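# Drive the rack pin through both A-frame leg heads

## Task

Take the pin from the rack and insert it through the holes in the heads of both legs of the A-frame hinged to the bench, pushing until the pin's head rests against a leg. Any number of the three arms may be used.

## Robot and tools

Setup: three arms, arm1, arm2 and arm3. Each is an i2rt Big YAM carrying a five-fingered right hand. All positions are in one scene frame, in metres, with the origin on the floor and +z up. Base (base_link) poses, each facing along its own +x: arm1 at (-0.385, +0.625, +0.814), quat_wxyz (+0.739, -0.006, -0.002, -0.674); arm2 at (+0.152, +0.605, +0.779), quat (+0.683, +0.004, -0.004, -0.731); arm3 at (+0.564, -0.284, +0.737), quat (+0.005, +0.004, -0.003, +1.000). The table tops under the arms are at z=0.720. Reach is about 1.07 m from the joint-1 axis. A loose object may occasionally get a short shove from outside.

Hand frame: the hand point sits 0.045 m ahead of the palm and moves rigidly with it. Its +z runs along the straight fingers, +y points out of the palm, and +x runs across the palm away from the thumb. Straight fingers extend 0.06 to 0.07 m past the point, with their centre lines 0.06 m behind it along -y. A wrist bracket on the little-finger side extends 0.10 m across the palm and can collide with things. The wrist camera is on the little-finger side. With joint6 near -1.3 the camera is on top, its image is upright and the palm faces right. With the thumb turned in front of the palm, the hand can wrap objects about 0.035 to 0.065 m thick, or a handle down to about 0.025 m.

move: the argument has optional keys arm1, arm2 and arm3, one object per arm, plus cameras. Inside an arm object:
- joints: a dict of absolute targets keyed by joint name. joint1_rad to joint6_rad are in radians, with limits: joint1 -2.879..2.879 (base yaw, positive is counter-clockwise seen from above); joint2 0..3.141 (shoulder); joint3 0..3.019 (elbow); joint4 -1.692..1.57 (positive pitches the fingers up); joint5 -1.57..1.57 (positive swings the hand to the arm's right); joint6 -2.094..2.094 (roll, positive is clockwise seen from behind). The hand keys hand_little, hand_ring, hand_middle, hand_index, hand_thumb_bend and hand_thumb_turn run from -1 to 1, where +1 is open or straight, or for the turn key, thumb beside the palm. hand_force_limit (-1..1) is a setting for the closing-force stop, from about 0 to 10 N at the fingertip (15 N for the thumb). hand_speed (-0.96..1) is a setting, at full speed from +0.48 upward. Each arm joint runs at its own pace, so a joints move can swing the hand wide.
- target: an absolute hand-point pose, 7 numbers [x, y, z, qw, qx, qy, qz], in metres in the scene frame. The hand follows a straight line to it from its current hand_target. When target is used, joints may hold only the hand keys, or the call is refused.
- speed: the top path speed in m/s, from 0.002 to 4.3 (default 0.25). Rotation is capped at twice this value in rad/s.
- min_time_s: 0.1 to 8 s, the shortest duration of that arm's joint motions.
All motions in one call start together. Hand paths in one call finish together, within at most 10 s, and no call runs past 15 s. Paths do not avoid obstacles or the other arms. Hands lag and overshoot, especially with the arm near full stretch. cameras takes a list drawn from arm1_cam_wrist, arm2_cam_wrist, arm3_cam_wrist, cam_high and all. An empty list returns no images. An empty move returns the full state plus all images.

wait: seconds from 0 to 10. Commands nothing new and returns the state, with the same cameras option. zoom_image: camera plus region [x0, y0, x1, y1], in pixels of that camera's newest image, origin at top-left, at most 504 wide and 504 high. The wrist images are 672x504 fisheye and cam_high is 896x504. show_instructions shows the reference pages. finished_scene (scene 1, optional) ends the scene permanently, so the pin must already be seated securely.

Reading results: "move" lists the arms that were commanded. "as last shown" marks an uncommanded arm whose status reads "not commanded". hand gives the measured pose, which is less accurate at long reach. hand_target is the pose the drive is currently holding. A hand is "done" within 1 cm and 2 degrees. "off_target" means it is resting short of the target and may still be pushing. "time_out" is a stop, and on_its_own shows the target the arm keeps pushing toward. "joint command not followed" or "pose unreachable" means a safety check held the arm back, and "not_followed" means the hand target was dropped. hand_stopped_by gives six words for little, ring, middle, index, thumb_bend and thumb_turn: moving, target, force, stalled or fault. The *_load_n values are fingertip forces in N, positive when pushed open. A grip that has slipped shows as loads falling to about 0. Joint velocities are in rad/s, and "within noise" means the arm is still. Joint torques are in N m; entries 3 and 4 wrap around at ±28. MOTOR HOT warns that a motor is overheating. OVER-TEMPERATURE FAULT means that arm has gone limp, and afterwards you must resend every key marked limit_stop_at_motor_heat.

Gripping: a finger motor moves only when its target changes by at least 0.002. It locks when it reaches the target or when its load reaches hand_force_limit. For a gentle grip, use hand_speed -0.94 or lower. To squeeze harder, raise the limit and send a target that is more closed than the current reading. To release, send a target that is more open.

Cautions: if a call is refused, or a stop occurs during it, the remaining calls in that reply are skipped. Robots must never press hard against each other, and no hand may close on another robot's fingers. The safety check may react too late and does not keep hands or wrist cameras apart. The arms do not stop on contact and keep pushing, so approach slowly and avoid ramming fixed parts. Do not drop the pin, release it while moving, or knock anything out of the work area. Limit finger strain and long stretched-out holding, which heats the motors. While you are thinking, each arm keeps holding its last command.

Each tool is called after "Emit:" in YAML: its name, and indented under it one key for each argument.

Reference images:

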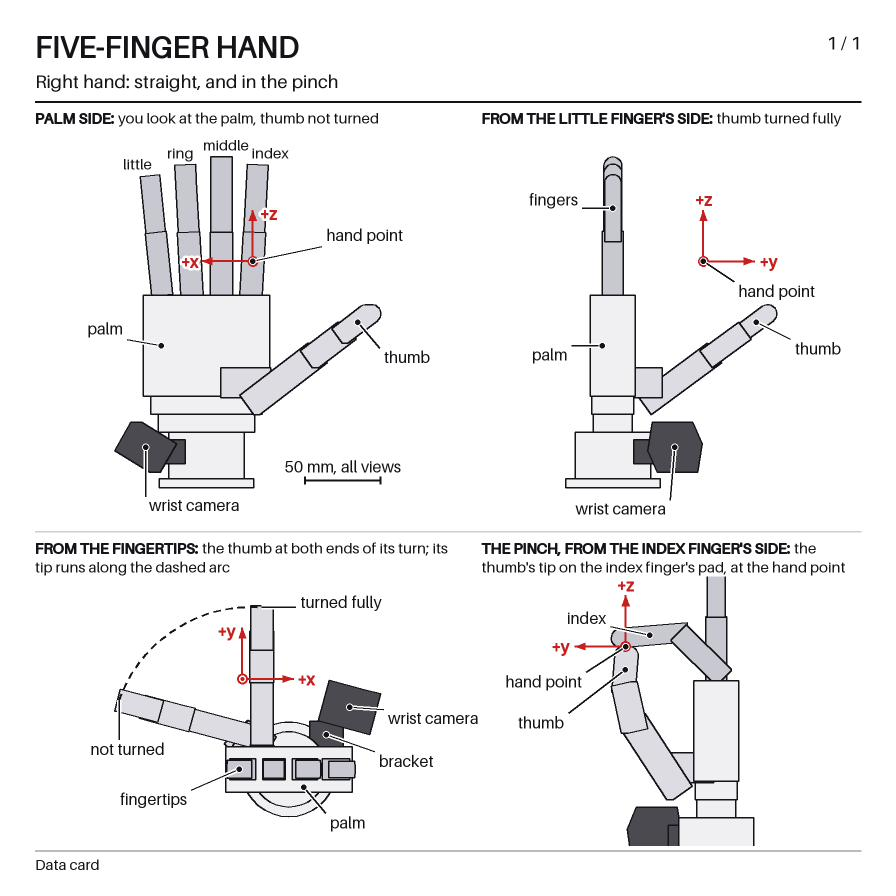

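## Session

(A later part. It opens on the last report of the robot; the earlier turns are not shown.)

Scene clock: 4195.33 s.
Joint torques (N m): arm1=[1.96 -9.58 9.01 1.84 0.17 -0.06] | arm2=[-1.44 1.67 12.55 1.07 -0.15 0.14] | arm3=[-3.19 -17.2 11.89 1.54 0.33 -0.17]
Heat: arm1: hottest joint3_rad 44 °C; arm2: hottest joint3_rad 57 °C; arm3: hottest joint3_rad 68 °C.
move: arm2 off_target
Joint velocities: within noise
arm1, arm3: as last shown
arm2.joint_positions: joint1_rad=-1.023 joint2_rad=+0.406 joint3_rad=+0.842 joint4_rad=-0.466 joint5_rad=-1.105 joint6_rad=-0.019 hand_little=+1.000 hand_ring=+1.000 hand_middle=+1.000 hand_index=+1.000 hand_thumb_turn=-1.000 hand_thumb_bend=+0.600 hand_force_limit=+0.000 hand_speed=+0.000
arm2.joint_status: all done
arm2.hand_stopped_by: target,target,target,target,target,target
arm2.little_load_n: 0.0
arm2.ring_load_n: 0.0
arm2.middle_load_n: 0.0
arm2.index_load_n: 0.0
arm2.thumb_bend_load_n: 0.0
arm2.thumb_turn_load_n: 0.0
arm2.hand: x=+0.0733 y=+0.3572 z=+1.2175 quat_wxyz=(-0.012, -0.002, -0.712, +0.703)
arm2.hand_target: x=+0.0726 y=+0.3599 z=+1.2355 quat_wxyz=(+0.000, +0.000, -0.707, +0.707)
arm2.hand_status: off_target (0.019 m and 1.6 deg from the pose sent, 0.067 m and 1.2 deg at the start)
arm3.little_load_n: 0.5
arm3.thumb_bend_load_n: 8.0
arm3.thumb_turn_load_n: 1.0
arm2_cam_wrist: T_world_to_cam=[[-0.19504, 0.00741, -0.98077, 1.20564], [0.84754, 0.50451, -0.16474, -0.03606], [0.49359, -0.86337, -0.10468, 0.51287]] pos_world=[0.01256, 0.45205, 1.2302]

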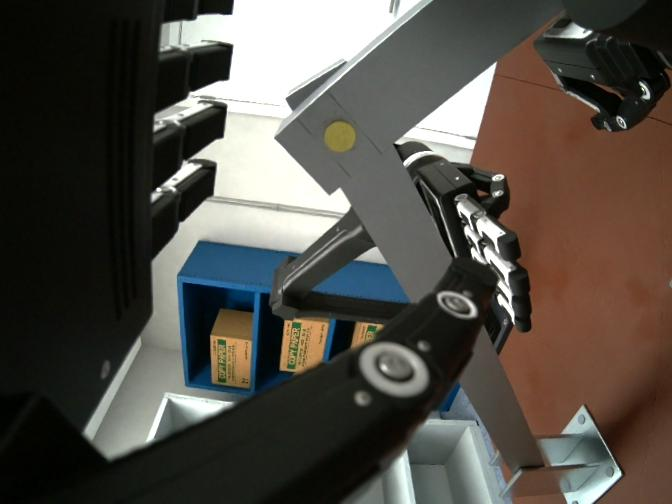

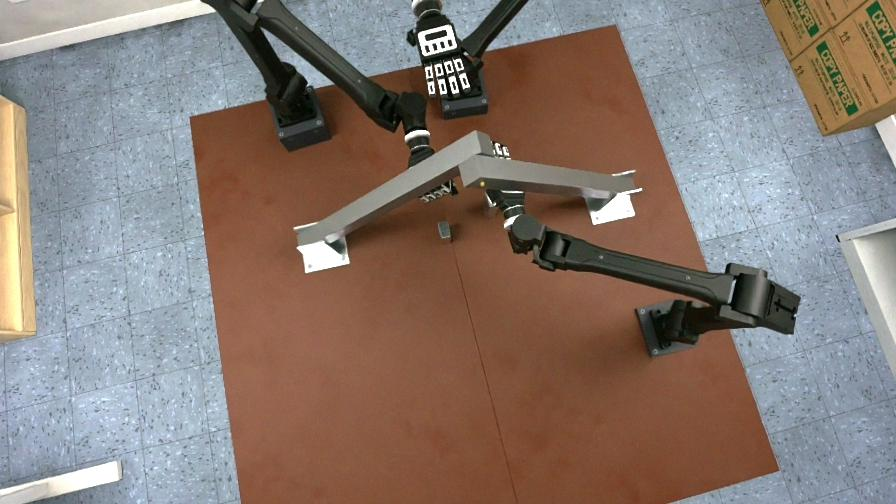

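Emit:
move:
  arm1: {"target": [0.012, 0.163, 1.02, 0.222, 0.222, 0.6713, -0.6713], "speed": 0.1}

Emit:
move:
  arm3: {"target": [0.066, 0.207, 1.085, 0.6725, -0.6725, 0.2185, 0.2185], "speed": 0.1}
  cameras: ["arm2_cam_wrist", "cam_high"]

Emit:
zoom_image:
  camera: "arm2_cam_wrist"
  region: [280, 70, 430, 220]

Scene clock: 4214.47 s.
Joint torques (N m): arm1=[-0.15 -10.81 7.27 1.98 0 -0.06] | arm2=[-1.08 1.67 12.55 1.07 -0.19 0.14] | arm3=[-3.08 -17.32 11.92 1.54 0.33 -0.16]
Heat: arm1: hottest joint3_rad 44 °C; arm2: hottest joint3_rad 57 °C; arm3: hottest joint3_rad 69 °C.
move: arm1 done
Joint velocities: within noise
arm1.joint_positions: joint1_rad=+0.812 joint2_rad=+1.565 joint3_rad=+0.779 joint4_rad=+0.758 joint5_rad=+0.893 joint6_rad=+0.670 hand_little=-1.000 hand_ring=-1.000 hand_middle=-1.000 hand_index=-1.000 hand_thumb_turn=-0.865 hand_thumb_bend=+0.206 hand_force_limit=+0.000 hand_speed=-0.800
arm1.joint_status: not commanded
arm1.hand_stopped_by: target,target,target,target,force,force
arm1.little_load_n: 0.5
arm1.ring_load_n: 0.0
arm1.middle_load_n: 0.0
arm1.index_load_n: 0.0
arm1.thumb_bend_load_n: 8.0
arm1.thumb_turn_load_n: 10.5
arm1.hand: x=+0.0180 y=+0.1674 z=+1.0217 quat_wxyz=(-0.226, -0.221, -0.674, +0.668)
arm1.hand_target: x=+0.0119 y=+0.1630 z=+1.0202 quat_wxyz=(-0.222, -0.222, -0.671, +0.671)
arm1.hand_status: done (0.008 m and 0.7 deg from the pose sent, 0.030 m and 0.7 deg at the start)
arm2, arm3: as last shown
arm2.hand: x=+0.0732 y=+0.3572 z=+1.2175 quat_wxyz=(-0.012, -0.002, -0.712, +0.703)
arm2.hand_target: x=+0.0725 y=+0.3599 z=+1.2355 quat_wxyz=(+0.000, +0.000, -0.707, +0.707)
arm3.little_load_n: 0.0
pictures: none

Scene clock: 4215.57 s.
Joint torques (N m): arm1=[0.26 -10.17 7.28 2 0.1 -0.08] | arm2=[-1.08 1.61 12.55 1.09 -0.19 0.14] | arm3=[-2.43 -14.15 8.98 2.91 0.4 -0.29]
Heat: arm1: hottest joint3_rad 44 °C; arm2: hottest joint3_rad 57 °C; arm3: hottest joint3_rad 68 °C.
move: arm3 off_target
Joint velocities: within noise
arm1, arm2: as last shown
arm1.little_load_n: 0.0
arm1.middle_load_n: 0.5
arm1.thumb_turn_load_n: 10.0
arm2.ring_load_n: -0.5
arm2.index_load_n: -0.5
arm3.joint_positions: joint1_rad=-0.576 joint2_rad=+1.612 joint3_rad=+1.222 joint4_rad=+0.307 joint5_rad=+0.966 joint6_rad=+0.658 hand_little=+1.000 hand_ring=+1.000 hand_middle=+1.000 hand_index=+1.000 hand_thumb_turn=-1.000 hand_thumb_bend=-0.981 hand_force_limit=+0.000 hand_speed=-0.800
arm3.joint_status: not commanded
arm3.hand_stopped_by: target,target,target,fault,force,target
arm3.little_load_n: 0.0
arm3.ring_load_n: 0.0
arm3.middle_load_n: 0.0
arm3.index_load_n: 0.0
arm3.thumb_bend_load_n: 8.0
arm3.thumb_turn_load_n: 0.5
arm3.hand: x=+0.0605 y=+0.2009 z=+1.0557 quat_wxyz=(-0.660, +0.691, -0.206, -0.209)
arm3.hand_target: x=+0.0666 y=+0.2063 z=+1.0848 quat_wxyz=(-0.672, +0.673, -0.219, -0.218)
arm3.hand_status: off_target (0.030 m and 3.1 deg from the pose sent, 0.034 m and 4.8 deg at the start)
arm2_cam_wrist: T_world_to_cam=[[-0.19503, 0.00748, -0.98077, 1.20561], [0.8477, 0.50425, -0.16473, -0.036], [0.49332, -0.86352, -0.10468, 0.51303]] pos_world=[0.01256, 0.45215, 1.2302]

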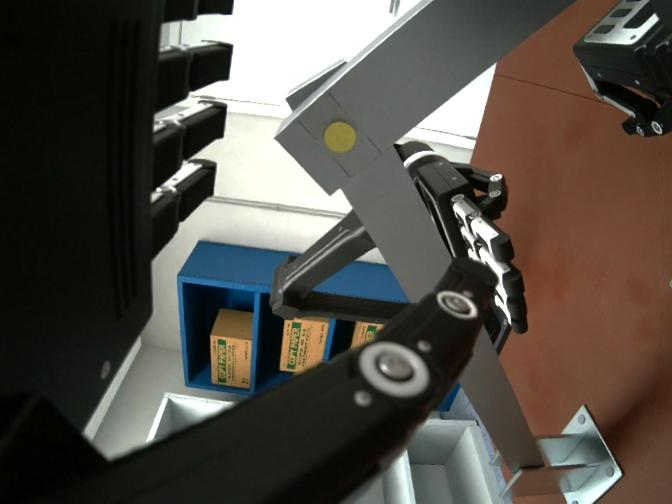

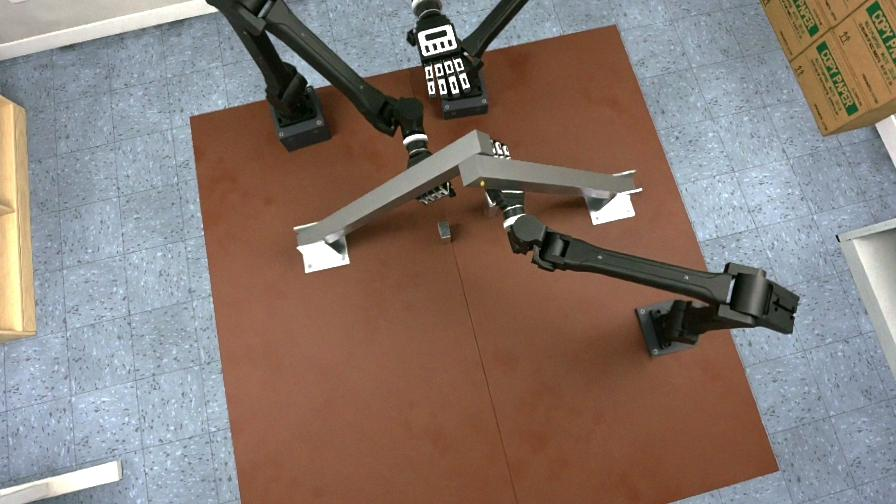

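Scaled by 3.360 from the camera's image (finer frame: 960x720).

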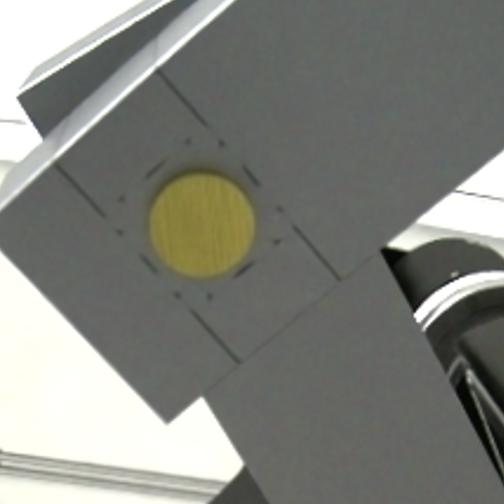

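Emit:
move:
  arm1: {"target": [-0.02, 0.18, 0.99, 0.222, 0.222, 0.6713, -0.6713], "speed": 0.15}

Emit:
move:
  arm1: {"target": [-0.06, 0.32, 0.99, 0.222, 0.222, 0.6713, -0.6713], "speed": 0.2}

Emit:
move:
  arm3: {"target": [0.062, 0.202, 1.035, 0.6725, -0.6725, 0.2185, 0.2185], "speed": 0.1}
  cameras: ["arm2_cam_wrist", "cam_high"]

Scene clock: 4234.87 s.
Joint torques (N m): arm1=[0.5 -9.11 6.27 1.92 0.1 -0.06] | arm2=[-1.08 1.67 12.55 1.07 -0.19 0.14] | arm3=[-2.43 -14.27 8.95 2.92 0.41 -0.29]
Heat: arm1: hottest joint3_rad 43 °C; arm2: hottest joint3_rad 57 °C; arm3: hottest joint3_rad 63 °C.
move: arm1 done
Joint velocities: within noise
arm1.joint_positions: joint1_rad=+0.797 joint2_rad=+1.565 joint3_rad=+0.658 joint4_rad=+0.879 joint5_rad=+0.877 joint6_rad=+0.669 hand_little=-1.000 hand_ring=-1.000 hand_middle=-1.000 hand_index=-1.000 hand_thumb_turn=-0.865 hand_thumb_bend=+0.206 hand_force_limit=+0.000 hand_speed=-0.800
arm1.joint_status: not commanded
arm1.hand_stopped_by: target,target,target,target,force,force
arm1.little_load_n: 0.0
arm1.ring_load_n: 0.5
arm1.middle_load_n: 0.0
arm1.index_load_n: 0.0
arm1.thumb_bend_load_n: 7.5
arm1.thumb_turn_load_n: 10.5
arm1.hand: x=-0.0129 y=+0.1840 z=+0.9908 quat_wxyz=(-0.226, -0.220, -0.674, +0.668)
arm1.hand_target: x=-0.0200 y=+0.1801 z=+0.9900 quat_wxyz=(-0.222, -0.222, -0.672, +0.671)
arm1.hand_status: done (0.008 m and 0.8 deg from the pose sent, 0.051 m and 0.7 deg at the start)
arm2, arm3: as last shown
arm2.ring_load_n: 0.0
arm2.index_load_n: 0.0
arm3.joint_positions: joint1_rad=-0.576 joint2_rad=+1.612 joint3_rad=+1.222 joint4_rad=+0.307 joint5_rad=+0.966 joint6_rad=+0.657 hand_little=+1.000 hand_ring=+1.000 hand_middle=+1.000 hand_index=+1.000 hand_thumb_turn=-1.000 hand_thumb_bend=-0.981 hand_force_limit=+0.000 hand_speed=-0.800
arm3.thumb_turn_load_n: 1.0
arm3.hand: x=+0.0605 y=+0.2009 z=+1.0557 quat_wxyz=(-0.660, +0.692, -0.206, -0.209)
pictures: none

Scene clock: 4236.37 s.
Joint torques (N m): arm1=[2.2 -6.3 6.02 0.91 0.24 0.06] | arm2=[-1.08 1.67 12.55 1.09 -0.19 0.14] | arm3=[-2.37 -14.15 8.92 2.92 0.4 -0.29]
Heat: arm1: hottest joint3_rad 43 °C; arm2: hottest joint3_rad 57 °C; arm3: hottest joint3_rad 63 °C.
move: arm1 done
Joint velocities: within noise
arm1.joint_positions: joint1_rad=+1.058 joint2_rad=+1.306 joint3_rad=+0.375 joint4_rad=+0.900 joint5_rad=+1.162 joint6_rad=+0.669 hand_little=-1.000 hand_ring=-1.000 hand_middle=-1.000 hand_index=-1.000 hand_thumb_turn=-0.865 hand_thumb_bend=+0.206 hand_force_limit=+0.000 hand_speed=-0.800
arm1.joint_status: not commanded
arm1.hand_stopped_by: target,target,target,target,force,force
arm1.little_load_n: 0.0
arm1.ring_load_n: 0.0
arm1.middle_load_n: 0.0
arm1.index_load_n: -0.5
arm1.thumb_bend_load_n: 8.0
arm1.thumb_turn_load_n: 10.5
arm1.hand: x=-0.0607 y=+0.3140 z=+0.9887 quat_wxyz=(-0.217, -0.225, -0.670, +0.673)
arm1.hand_target: x=-0.0599 y=+0.3199 z=+0.9899 quat_wxyz=(-0.222, -0.222, -0.671, +0.671)
arm1.hand_status: done (0.006 m and 0.7 deg from the pose sent, 0.144 m and 0.8 deg at the start)
arm2, arm3: as last shown
arm3.thumb_turn_load_n: 0.5
pictures: none

Scene clock: 4237.70 s.
Joint torques (N m): arm1=[2.78 -6.95 5.74 1.03 0.2 0.07] | arm2=[-1.08 1.61 12.55 1.09 -0.19 0.14] | arm3=[-1.55 -12.34 7.69 2.41 0.08 -0.11]
Heat: arm1: hottest joint3_rad 43 °C; arm2: hottest joint3_rad 57 °C; arm3: hottest joint3_rad 62 °C.
move: arm3 done
Joint velocities: within noise
arm1, arm2: as last shown
arm1.joint_positions: joint1_rad=+1.058 joint2_rad=+1.306 joint3_rad=+0.375 joint4_rad=+0.899 joint5_rad=+1.162 joint6_rad=+0.669 hand_little=-1.000 hand_ring=-1.000 hand_middle=-1.000 hand_index=-1.000 hand_thumb_turn=-0.865 hand_thumb_bend=+0.206 hand_force_limit=+0.000 hand_speed=-0.800
arm1.index_load_n: 0.0
arm1.thumb_bend_load_n: 7.5
arm1.hand: x=-0.0607 y=+0.3140 z=+0.9886 quat_wxyz=(-0.217, -0.225, -0.670, +0.673)
arm1.hand_target: x=-0.0600 y=+0.3199 z=+0.9898 quat_wxyz=(-0.222, -0.222, -0.671, +0.671)
arm3.joint_positions: joint1_rad=-0.576 joint2_rad=+1.644 joint3_rad=+1.162 joint4_rad=+0.450 joint5_rad=+0.985 joint6_rad=+0.638 hand_little=+1.000 hand_ring=+1.000 hand_middle=+1.000 hand_index=+1.000 hand_thumb_turn=-1.000 hand_thumb_bend=-0.981 hand_force_limit=+0.000 hand_speed=-0.800
arm3.joint_status: not commanded
arm3.hand_stopped_by: target,target,target,fault,force,target
arm3.little_load_n: 0.0
arm3.ring_load_n: 0.0
arm3.middle_load_n: 0.0
arm3.index_load_n: 0.0
arm3.thumb_bend_load_n: 8.0
arm3.thumb_turn_load_n: 0.5
arm3.hand: x=+0.0654 y=+0.2017 z=+1.0316 quat_wxyz=(-0.670, +0.678, -0.217, -0.213)
arm3.hand_target: x=+0.0620 y=+0.2019 z=+1.0352 quat_wxyz=(-0.672, +0.673, -0.219, -0.219)
arm3.hand_status: done (0.005 m and 0.9 deg from the pose sent, 0.021 m and 3.2 deg at the start)
arm2_cam_wrist: T_world_to_cam=[[-0.19503, 0.00748, -0.98077, 1.20561], [0.8477, 0.50425, -0.16473, -0.036], [0.49332, -0.86352, -0.10468, 0.51303]] pos_world=[0.01256, 0.45215, 1.2302]

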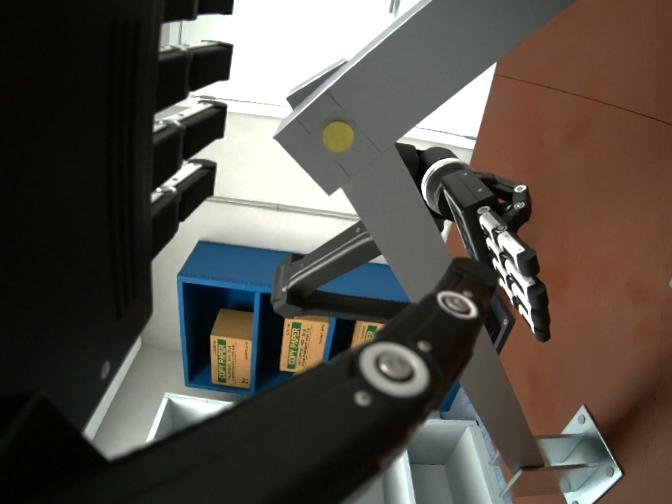

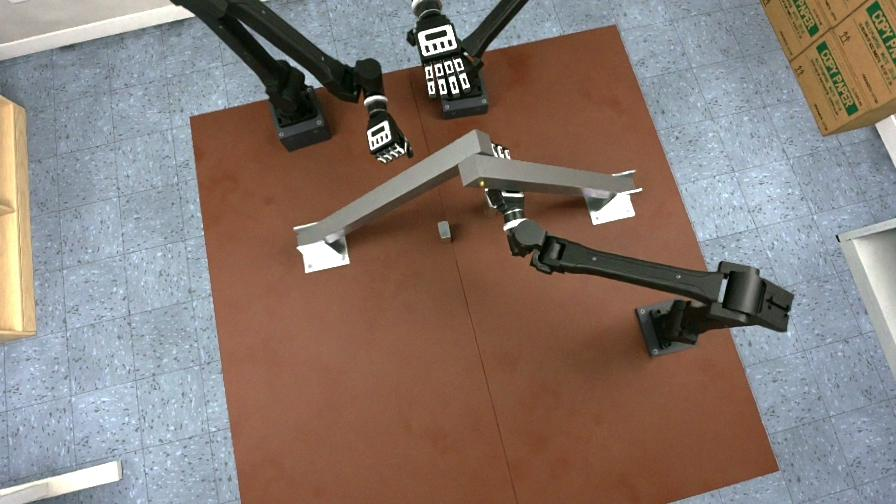

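Emit:
move:
  arm3: {"target": [0.07, 0.198, 0.995, 0.6725, -0.6725, 0.2185, 0.2185], "speed": 0.15}

Emit:
move:
  arm3: {"target": [0.10, 0.04, 0.995, 0.6725, -0.6725, 0.2185, 0.2185], "speed": 0.2}
  cameras: ["arm2_cam_wrist", "cam_high"]

Emit:
zoom_image:
  camera: "arm2_cam_wrist"
  region: [280, 70, 430, 220]

Emit:
zoom_image:
  camera: "cam_high"
  region: [435, 110, 535, 210]

Scene clock: 4255.57 s.
Joint torques (N m): arm1=[2.55 -6.77 5.9 1.01 0.23 0.11] | arm2=[-1.08 1.61 12.55 1.09 -0.19 0.14] | arm3=[-1.61 -12.28 7.27 2.45 0.01 -0.09]
Heat: arm1: hottest joint3_rad 42 °C; arm2: hottest joint3_rad 57 °C; arm3: hottest joint3_rad 58 °C.
move: arm3 done
Joint velocities: within noise
arm1, arm2: as last shown
arm2.index_load_n: -0.5
arm3.joint_positions: joint1_rad=-0.576 joint2_rad=+1.678 joint3_rad=+1.084 joint4_rad=+0.561 joint5_rad=+0.985 joint6_rad=+0.637 hand_little=+1.000 hand_ring=+1.000 hand_middle=+1.000 hand_index=+1.000 hand_thumb_turn=-1.000 hand_thumb_bend=-0.981 hand_force_limit=+0.000 hand_speed=-0.800
arm3.joint_status: not commanded
arm3.hand_stopped_by: target,target,target,fault,force,target
arm3.little_load_n: 0.0
arm3.ring_load_n: 0.0
arm3.middle_load_n: 0.0
arm3.index_load_n: 0.0
arm3.thumb_bend_load_n: 7.5
arm3.thumb_turn_load_n: 0.5
arm3.hand: x=+0.0727 y=+0.1969 z=+0.9915 quat_wxyz=(-0.670, +0.678, -0.217, -0.213)
arm3.hand_target: x=+0.0700 y=+0.1979 z=+0.9950 quat_wxyz=(-0.672, +0.673, -0.219, -0.218)
arm3.hand_status: done (0.005 m and 0.9 deg from the pose sent, 0.037 m and 0.9 deg at the start)
pictures: none

Scene clock: 4257.10 s.
Joint torques (N m): arm1=[1.38 -6.89 5.76 1.05 0.24 0.05] | arm2=[-1.08 1.67 12.55 1.09 -0.19 0.14] | arm3=[-1.03 -11.16 6.57 2.18 0.09 -0.01]
Heat: arm1: hottest joint3_rad 42 °C; arm2: hottest joint3_rad 57 °C; arm3: hottest joint3_rad 58 °C.
move: arm3 off_target
Joint velocities: within noise
arm1, arm2: as last shown
arm2.index_load_n: 0.0
arm3.joint_positions: joint1_rad=-0.311 joint2_rad=+1.477 joint3_rad=+0.814 joint4_rad=+0.597 joint5_rad=+1.256 joint6_rad=+0.640 hand_little=+1.000 hand_ring=+1.000 hand_middle=+1.000 hand_index=+1.000 hand_thumb_turn=-1.000 hand_thumb_bend=-0.981 hand_force_limit=+0.000 hand_speed=-0.800
arm3.joint_status: not commanded
arm3.hand_stopped_by: target,target,target,fault,force,target
arm3.little_load_n: 0.0
arm3.ring_load_n: 0.0
arm3.middle_load_n: 0.0
arm3.index_load_n: 0.0
arm3.thumb_bend_load_n: 8.0
arm3.thumb_turn_load_n: 1.0
arm3.hand: x=+0.1016 y=+0.0447 z=+0.9782 quat_wxyz=(-0.673, +0.681, -0.208, -0.199)
arm3.hand_target: x=+0.1002 y=+0.0401 z=+0.9948 quat_wxyz=(-0.672, +0.673, -0.219, -0.218)
arm3.hand_status: off_target (0.018 m and 2.7 deg from the pose sent, 0.159 m and 0.9 deg at the start)
arm2_cam_wrist: T_world_to_cam=[[-0.19503, 0.00748, -0.98077, 1.20561], [0.8477, 0.50425, -0.16473, -0.036], [0.49332, -0.86352, -0.10468, 0.51303]] pos_world=[0.01256, 0.45215, 1.2302]

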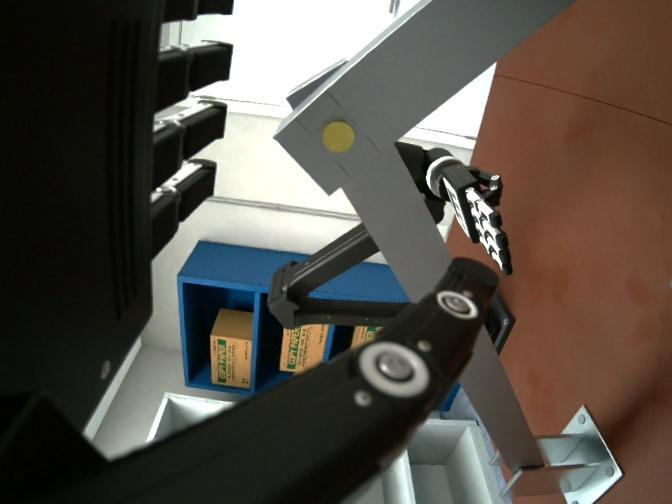

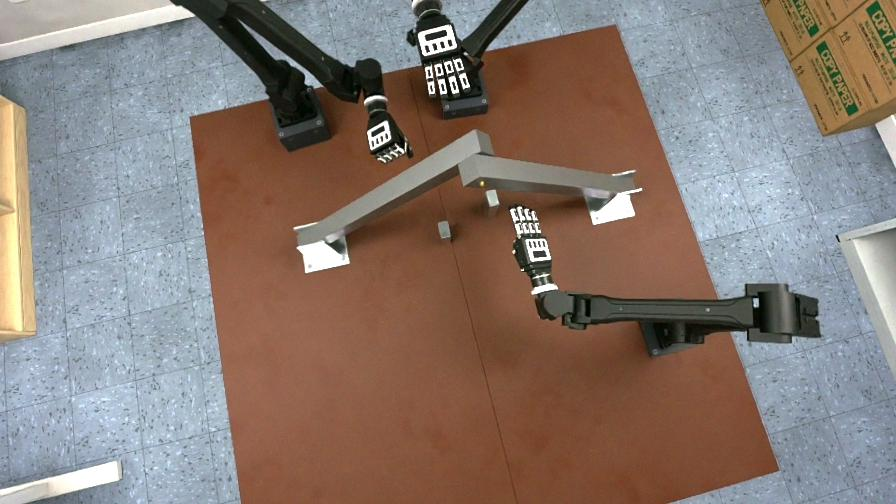

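Scaled by 3.360 from the camera's image (finer frame: 960x720).

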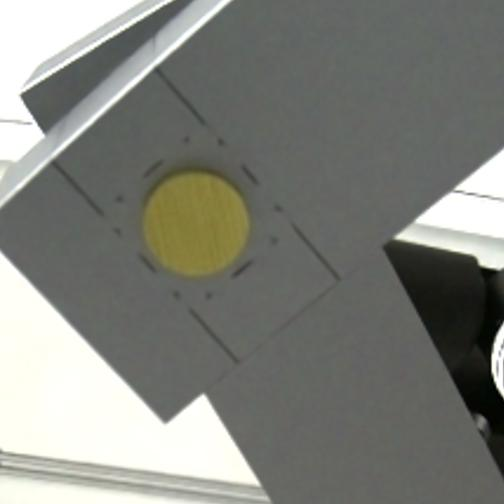

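Scaled by 5.040 from the camera's image (finer frame: 1280x720).

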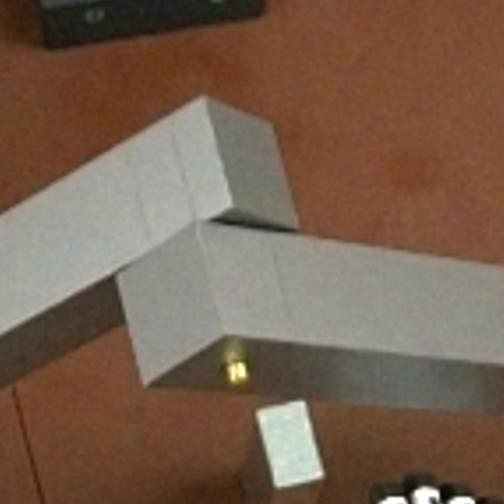

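Emit:
zoom_image:
  camera: "arm2_cam_wrist"
  region: [315, 110, 365, 160]

Scaled by 10.080 from the camera's image (finer frame: 960x720).

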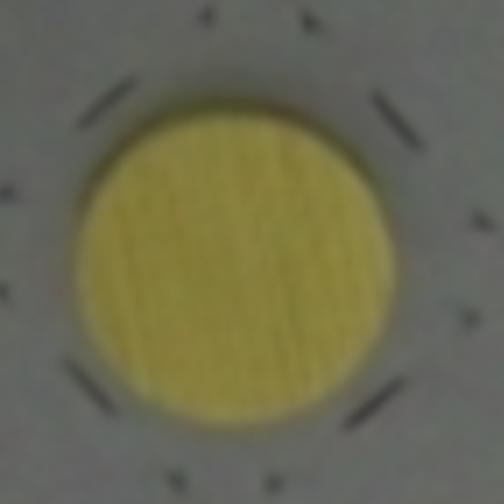

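Emit:
finished_scene:

The scene is finished: the task was done.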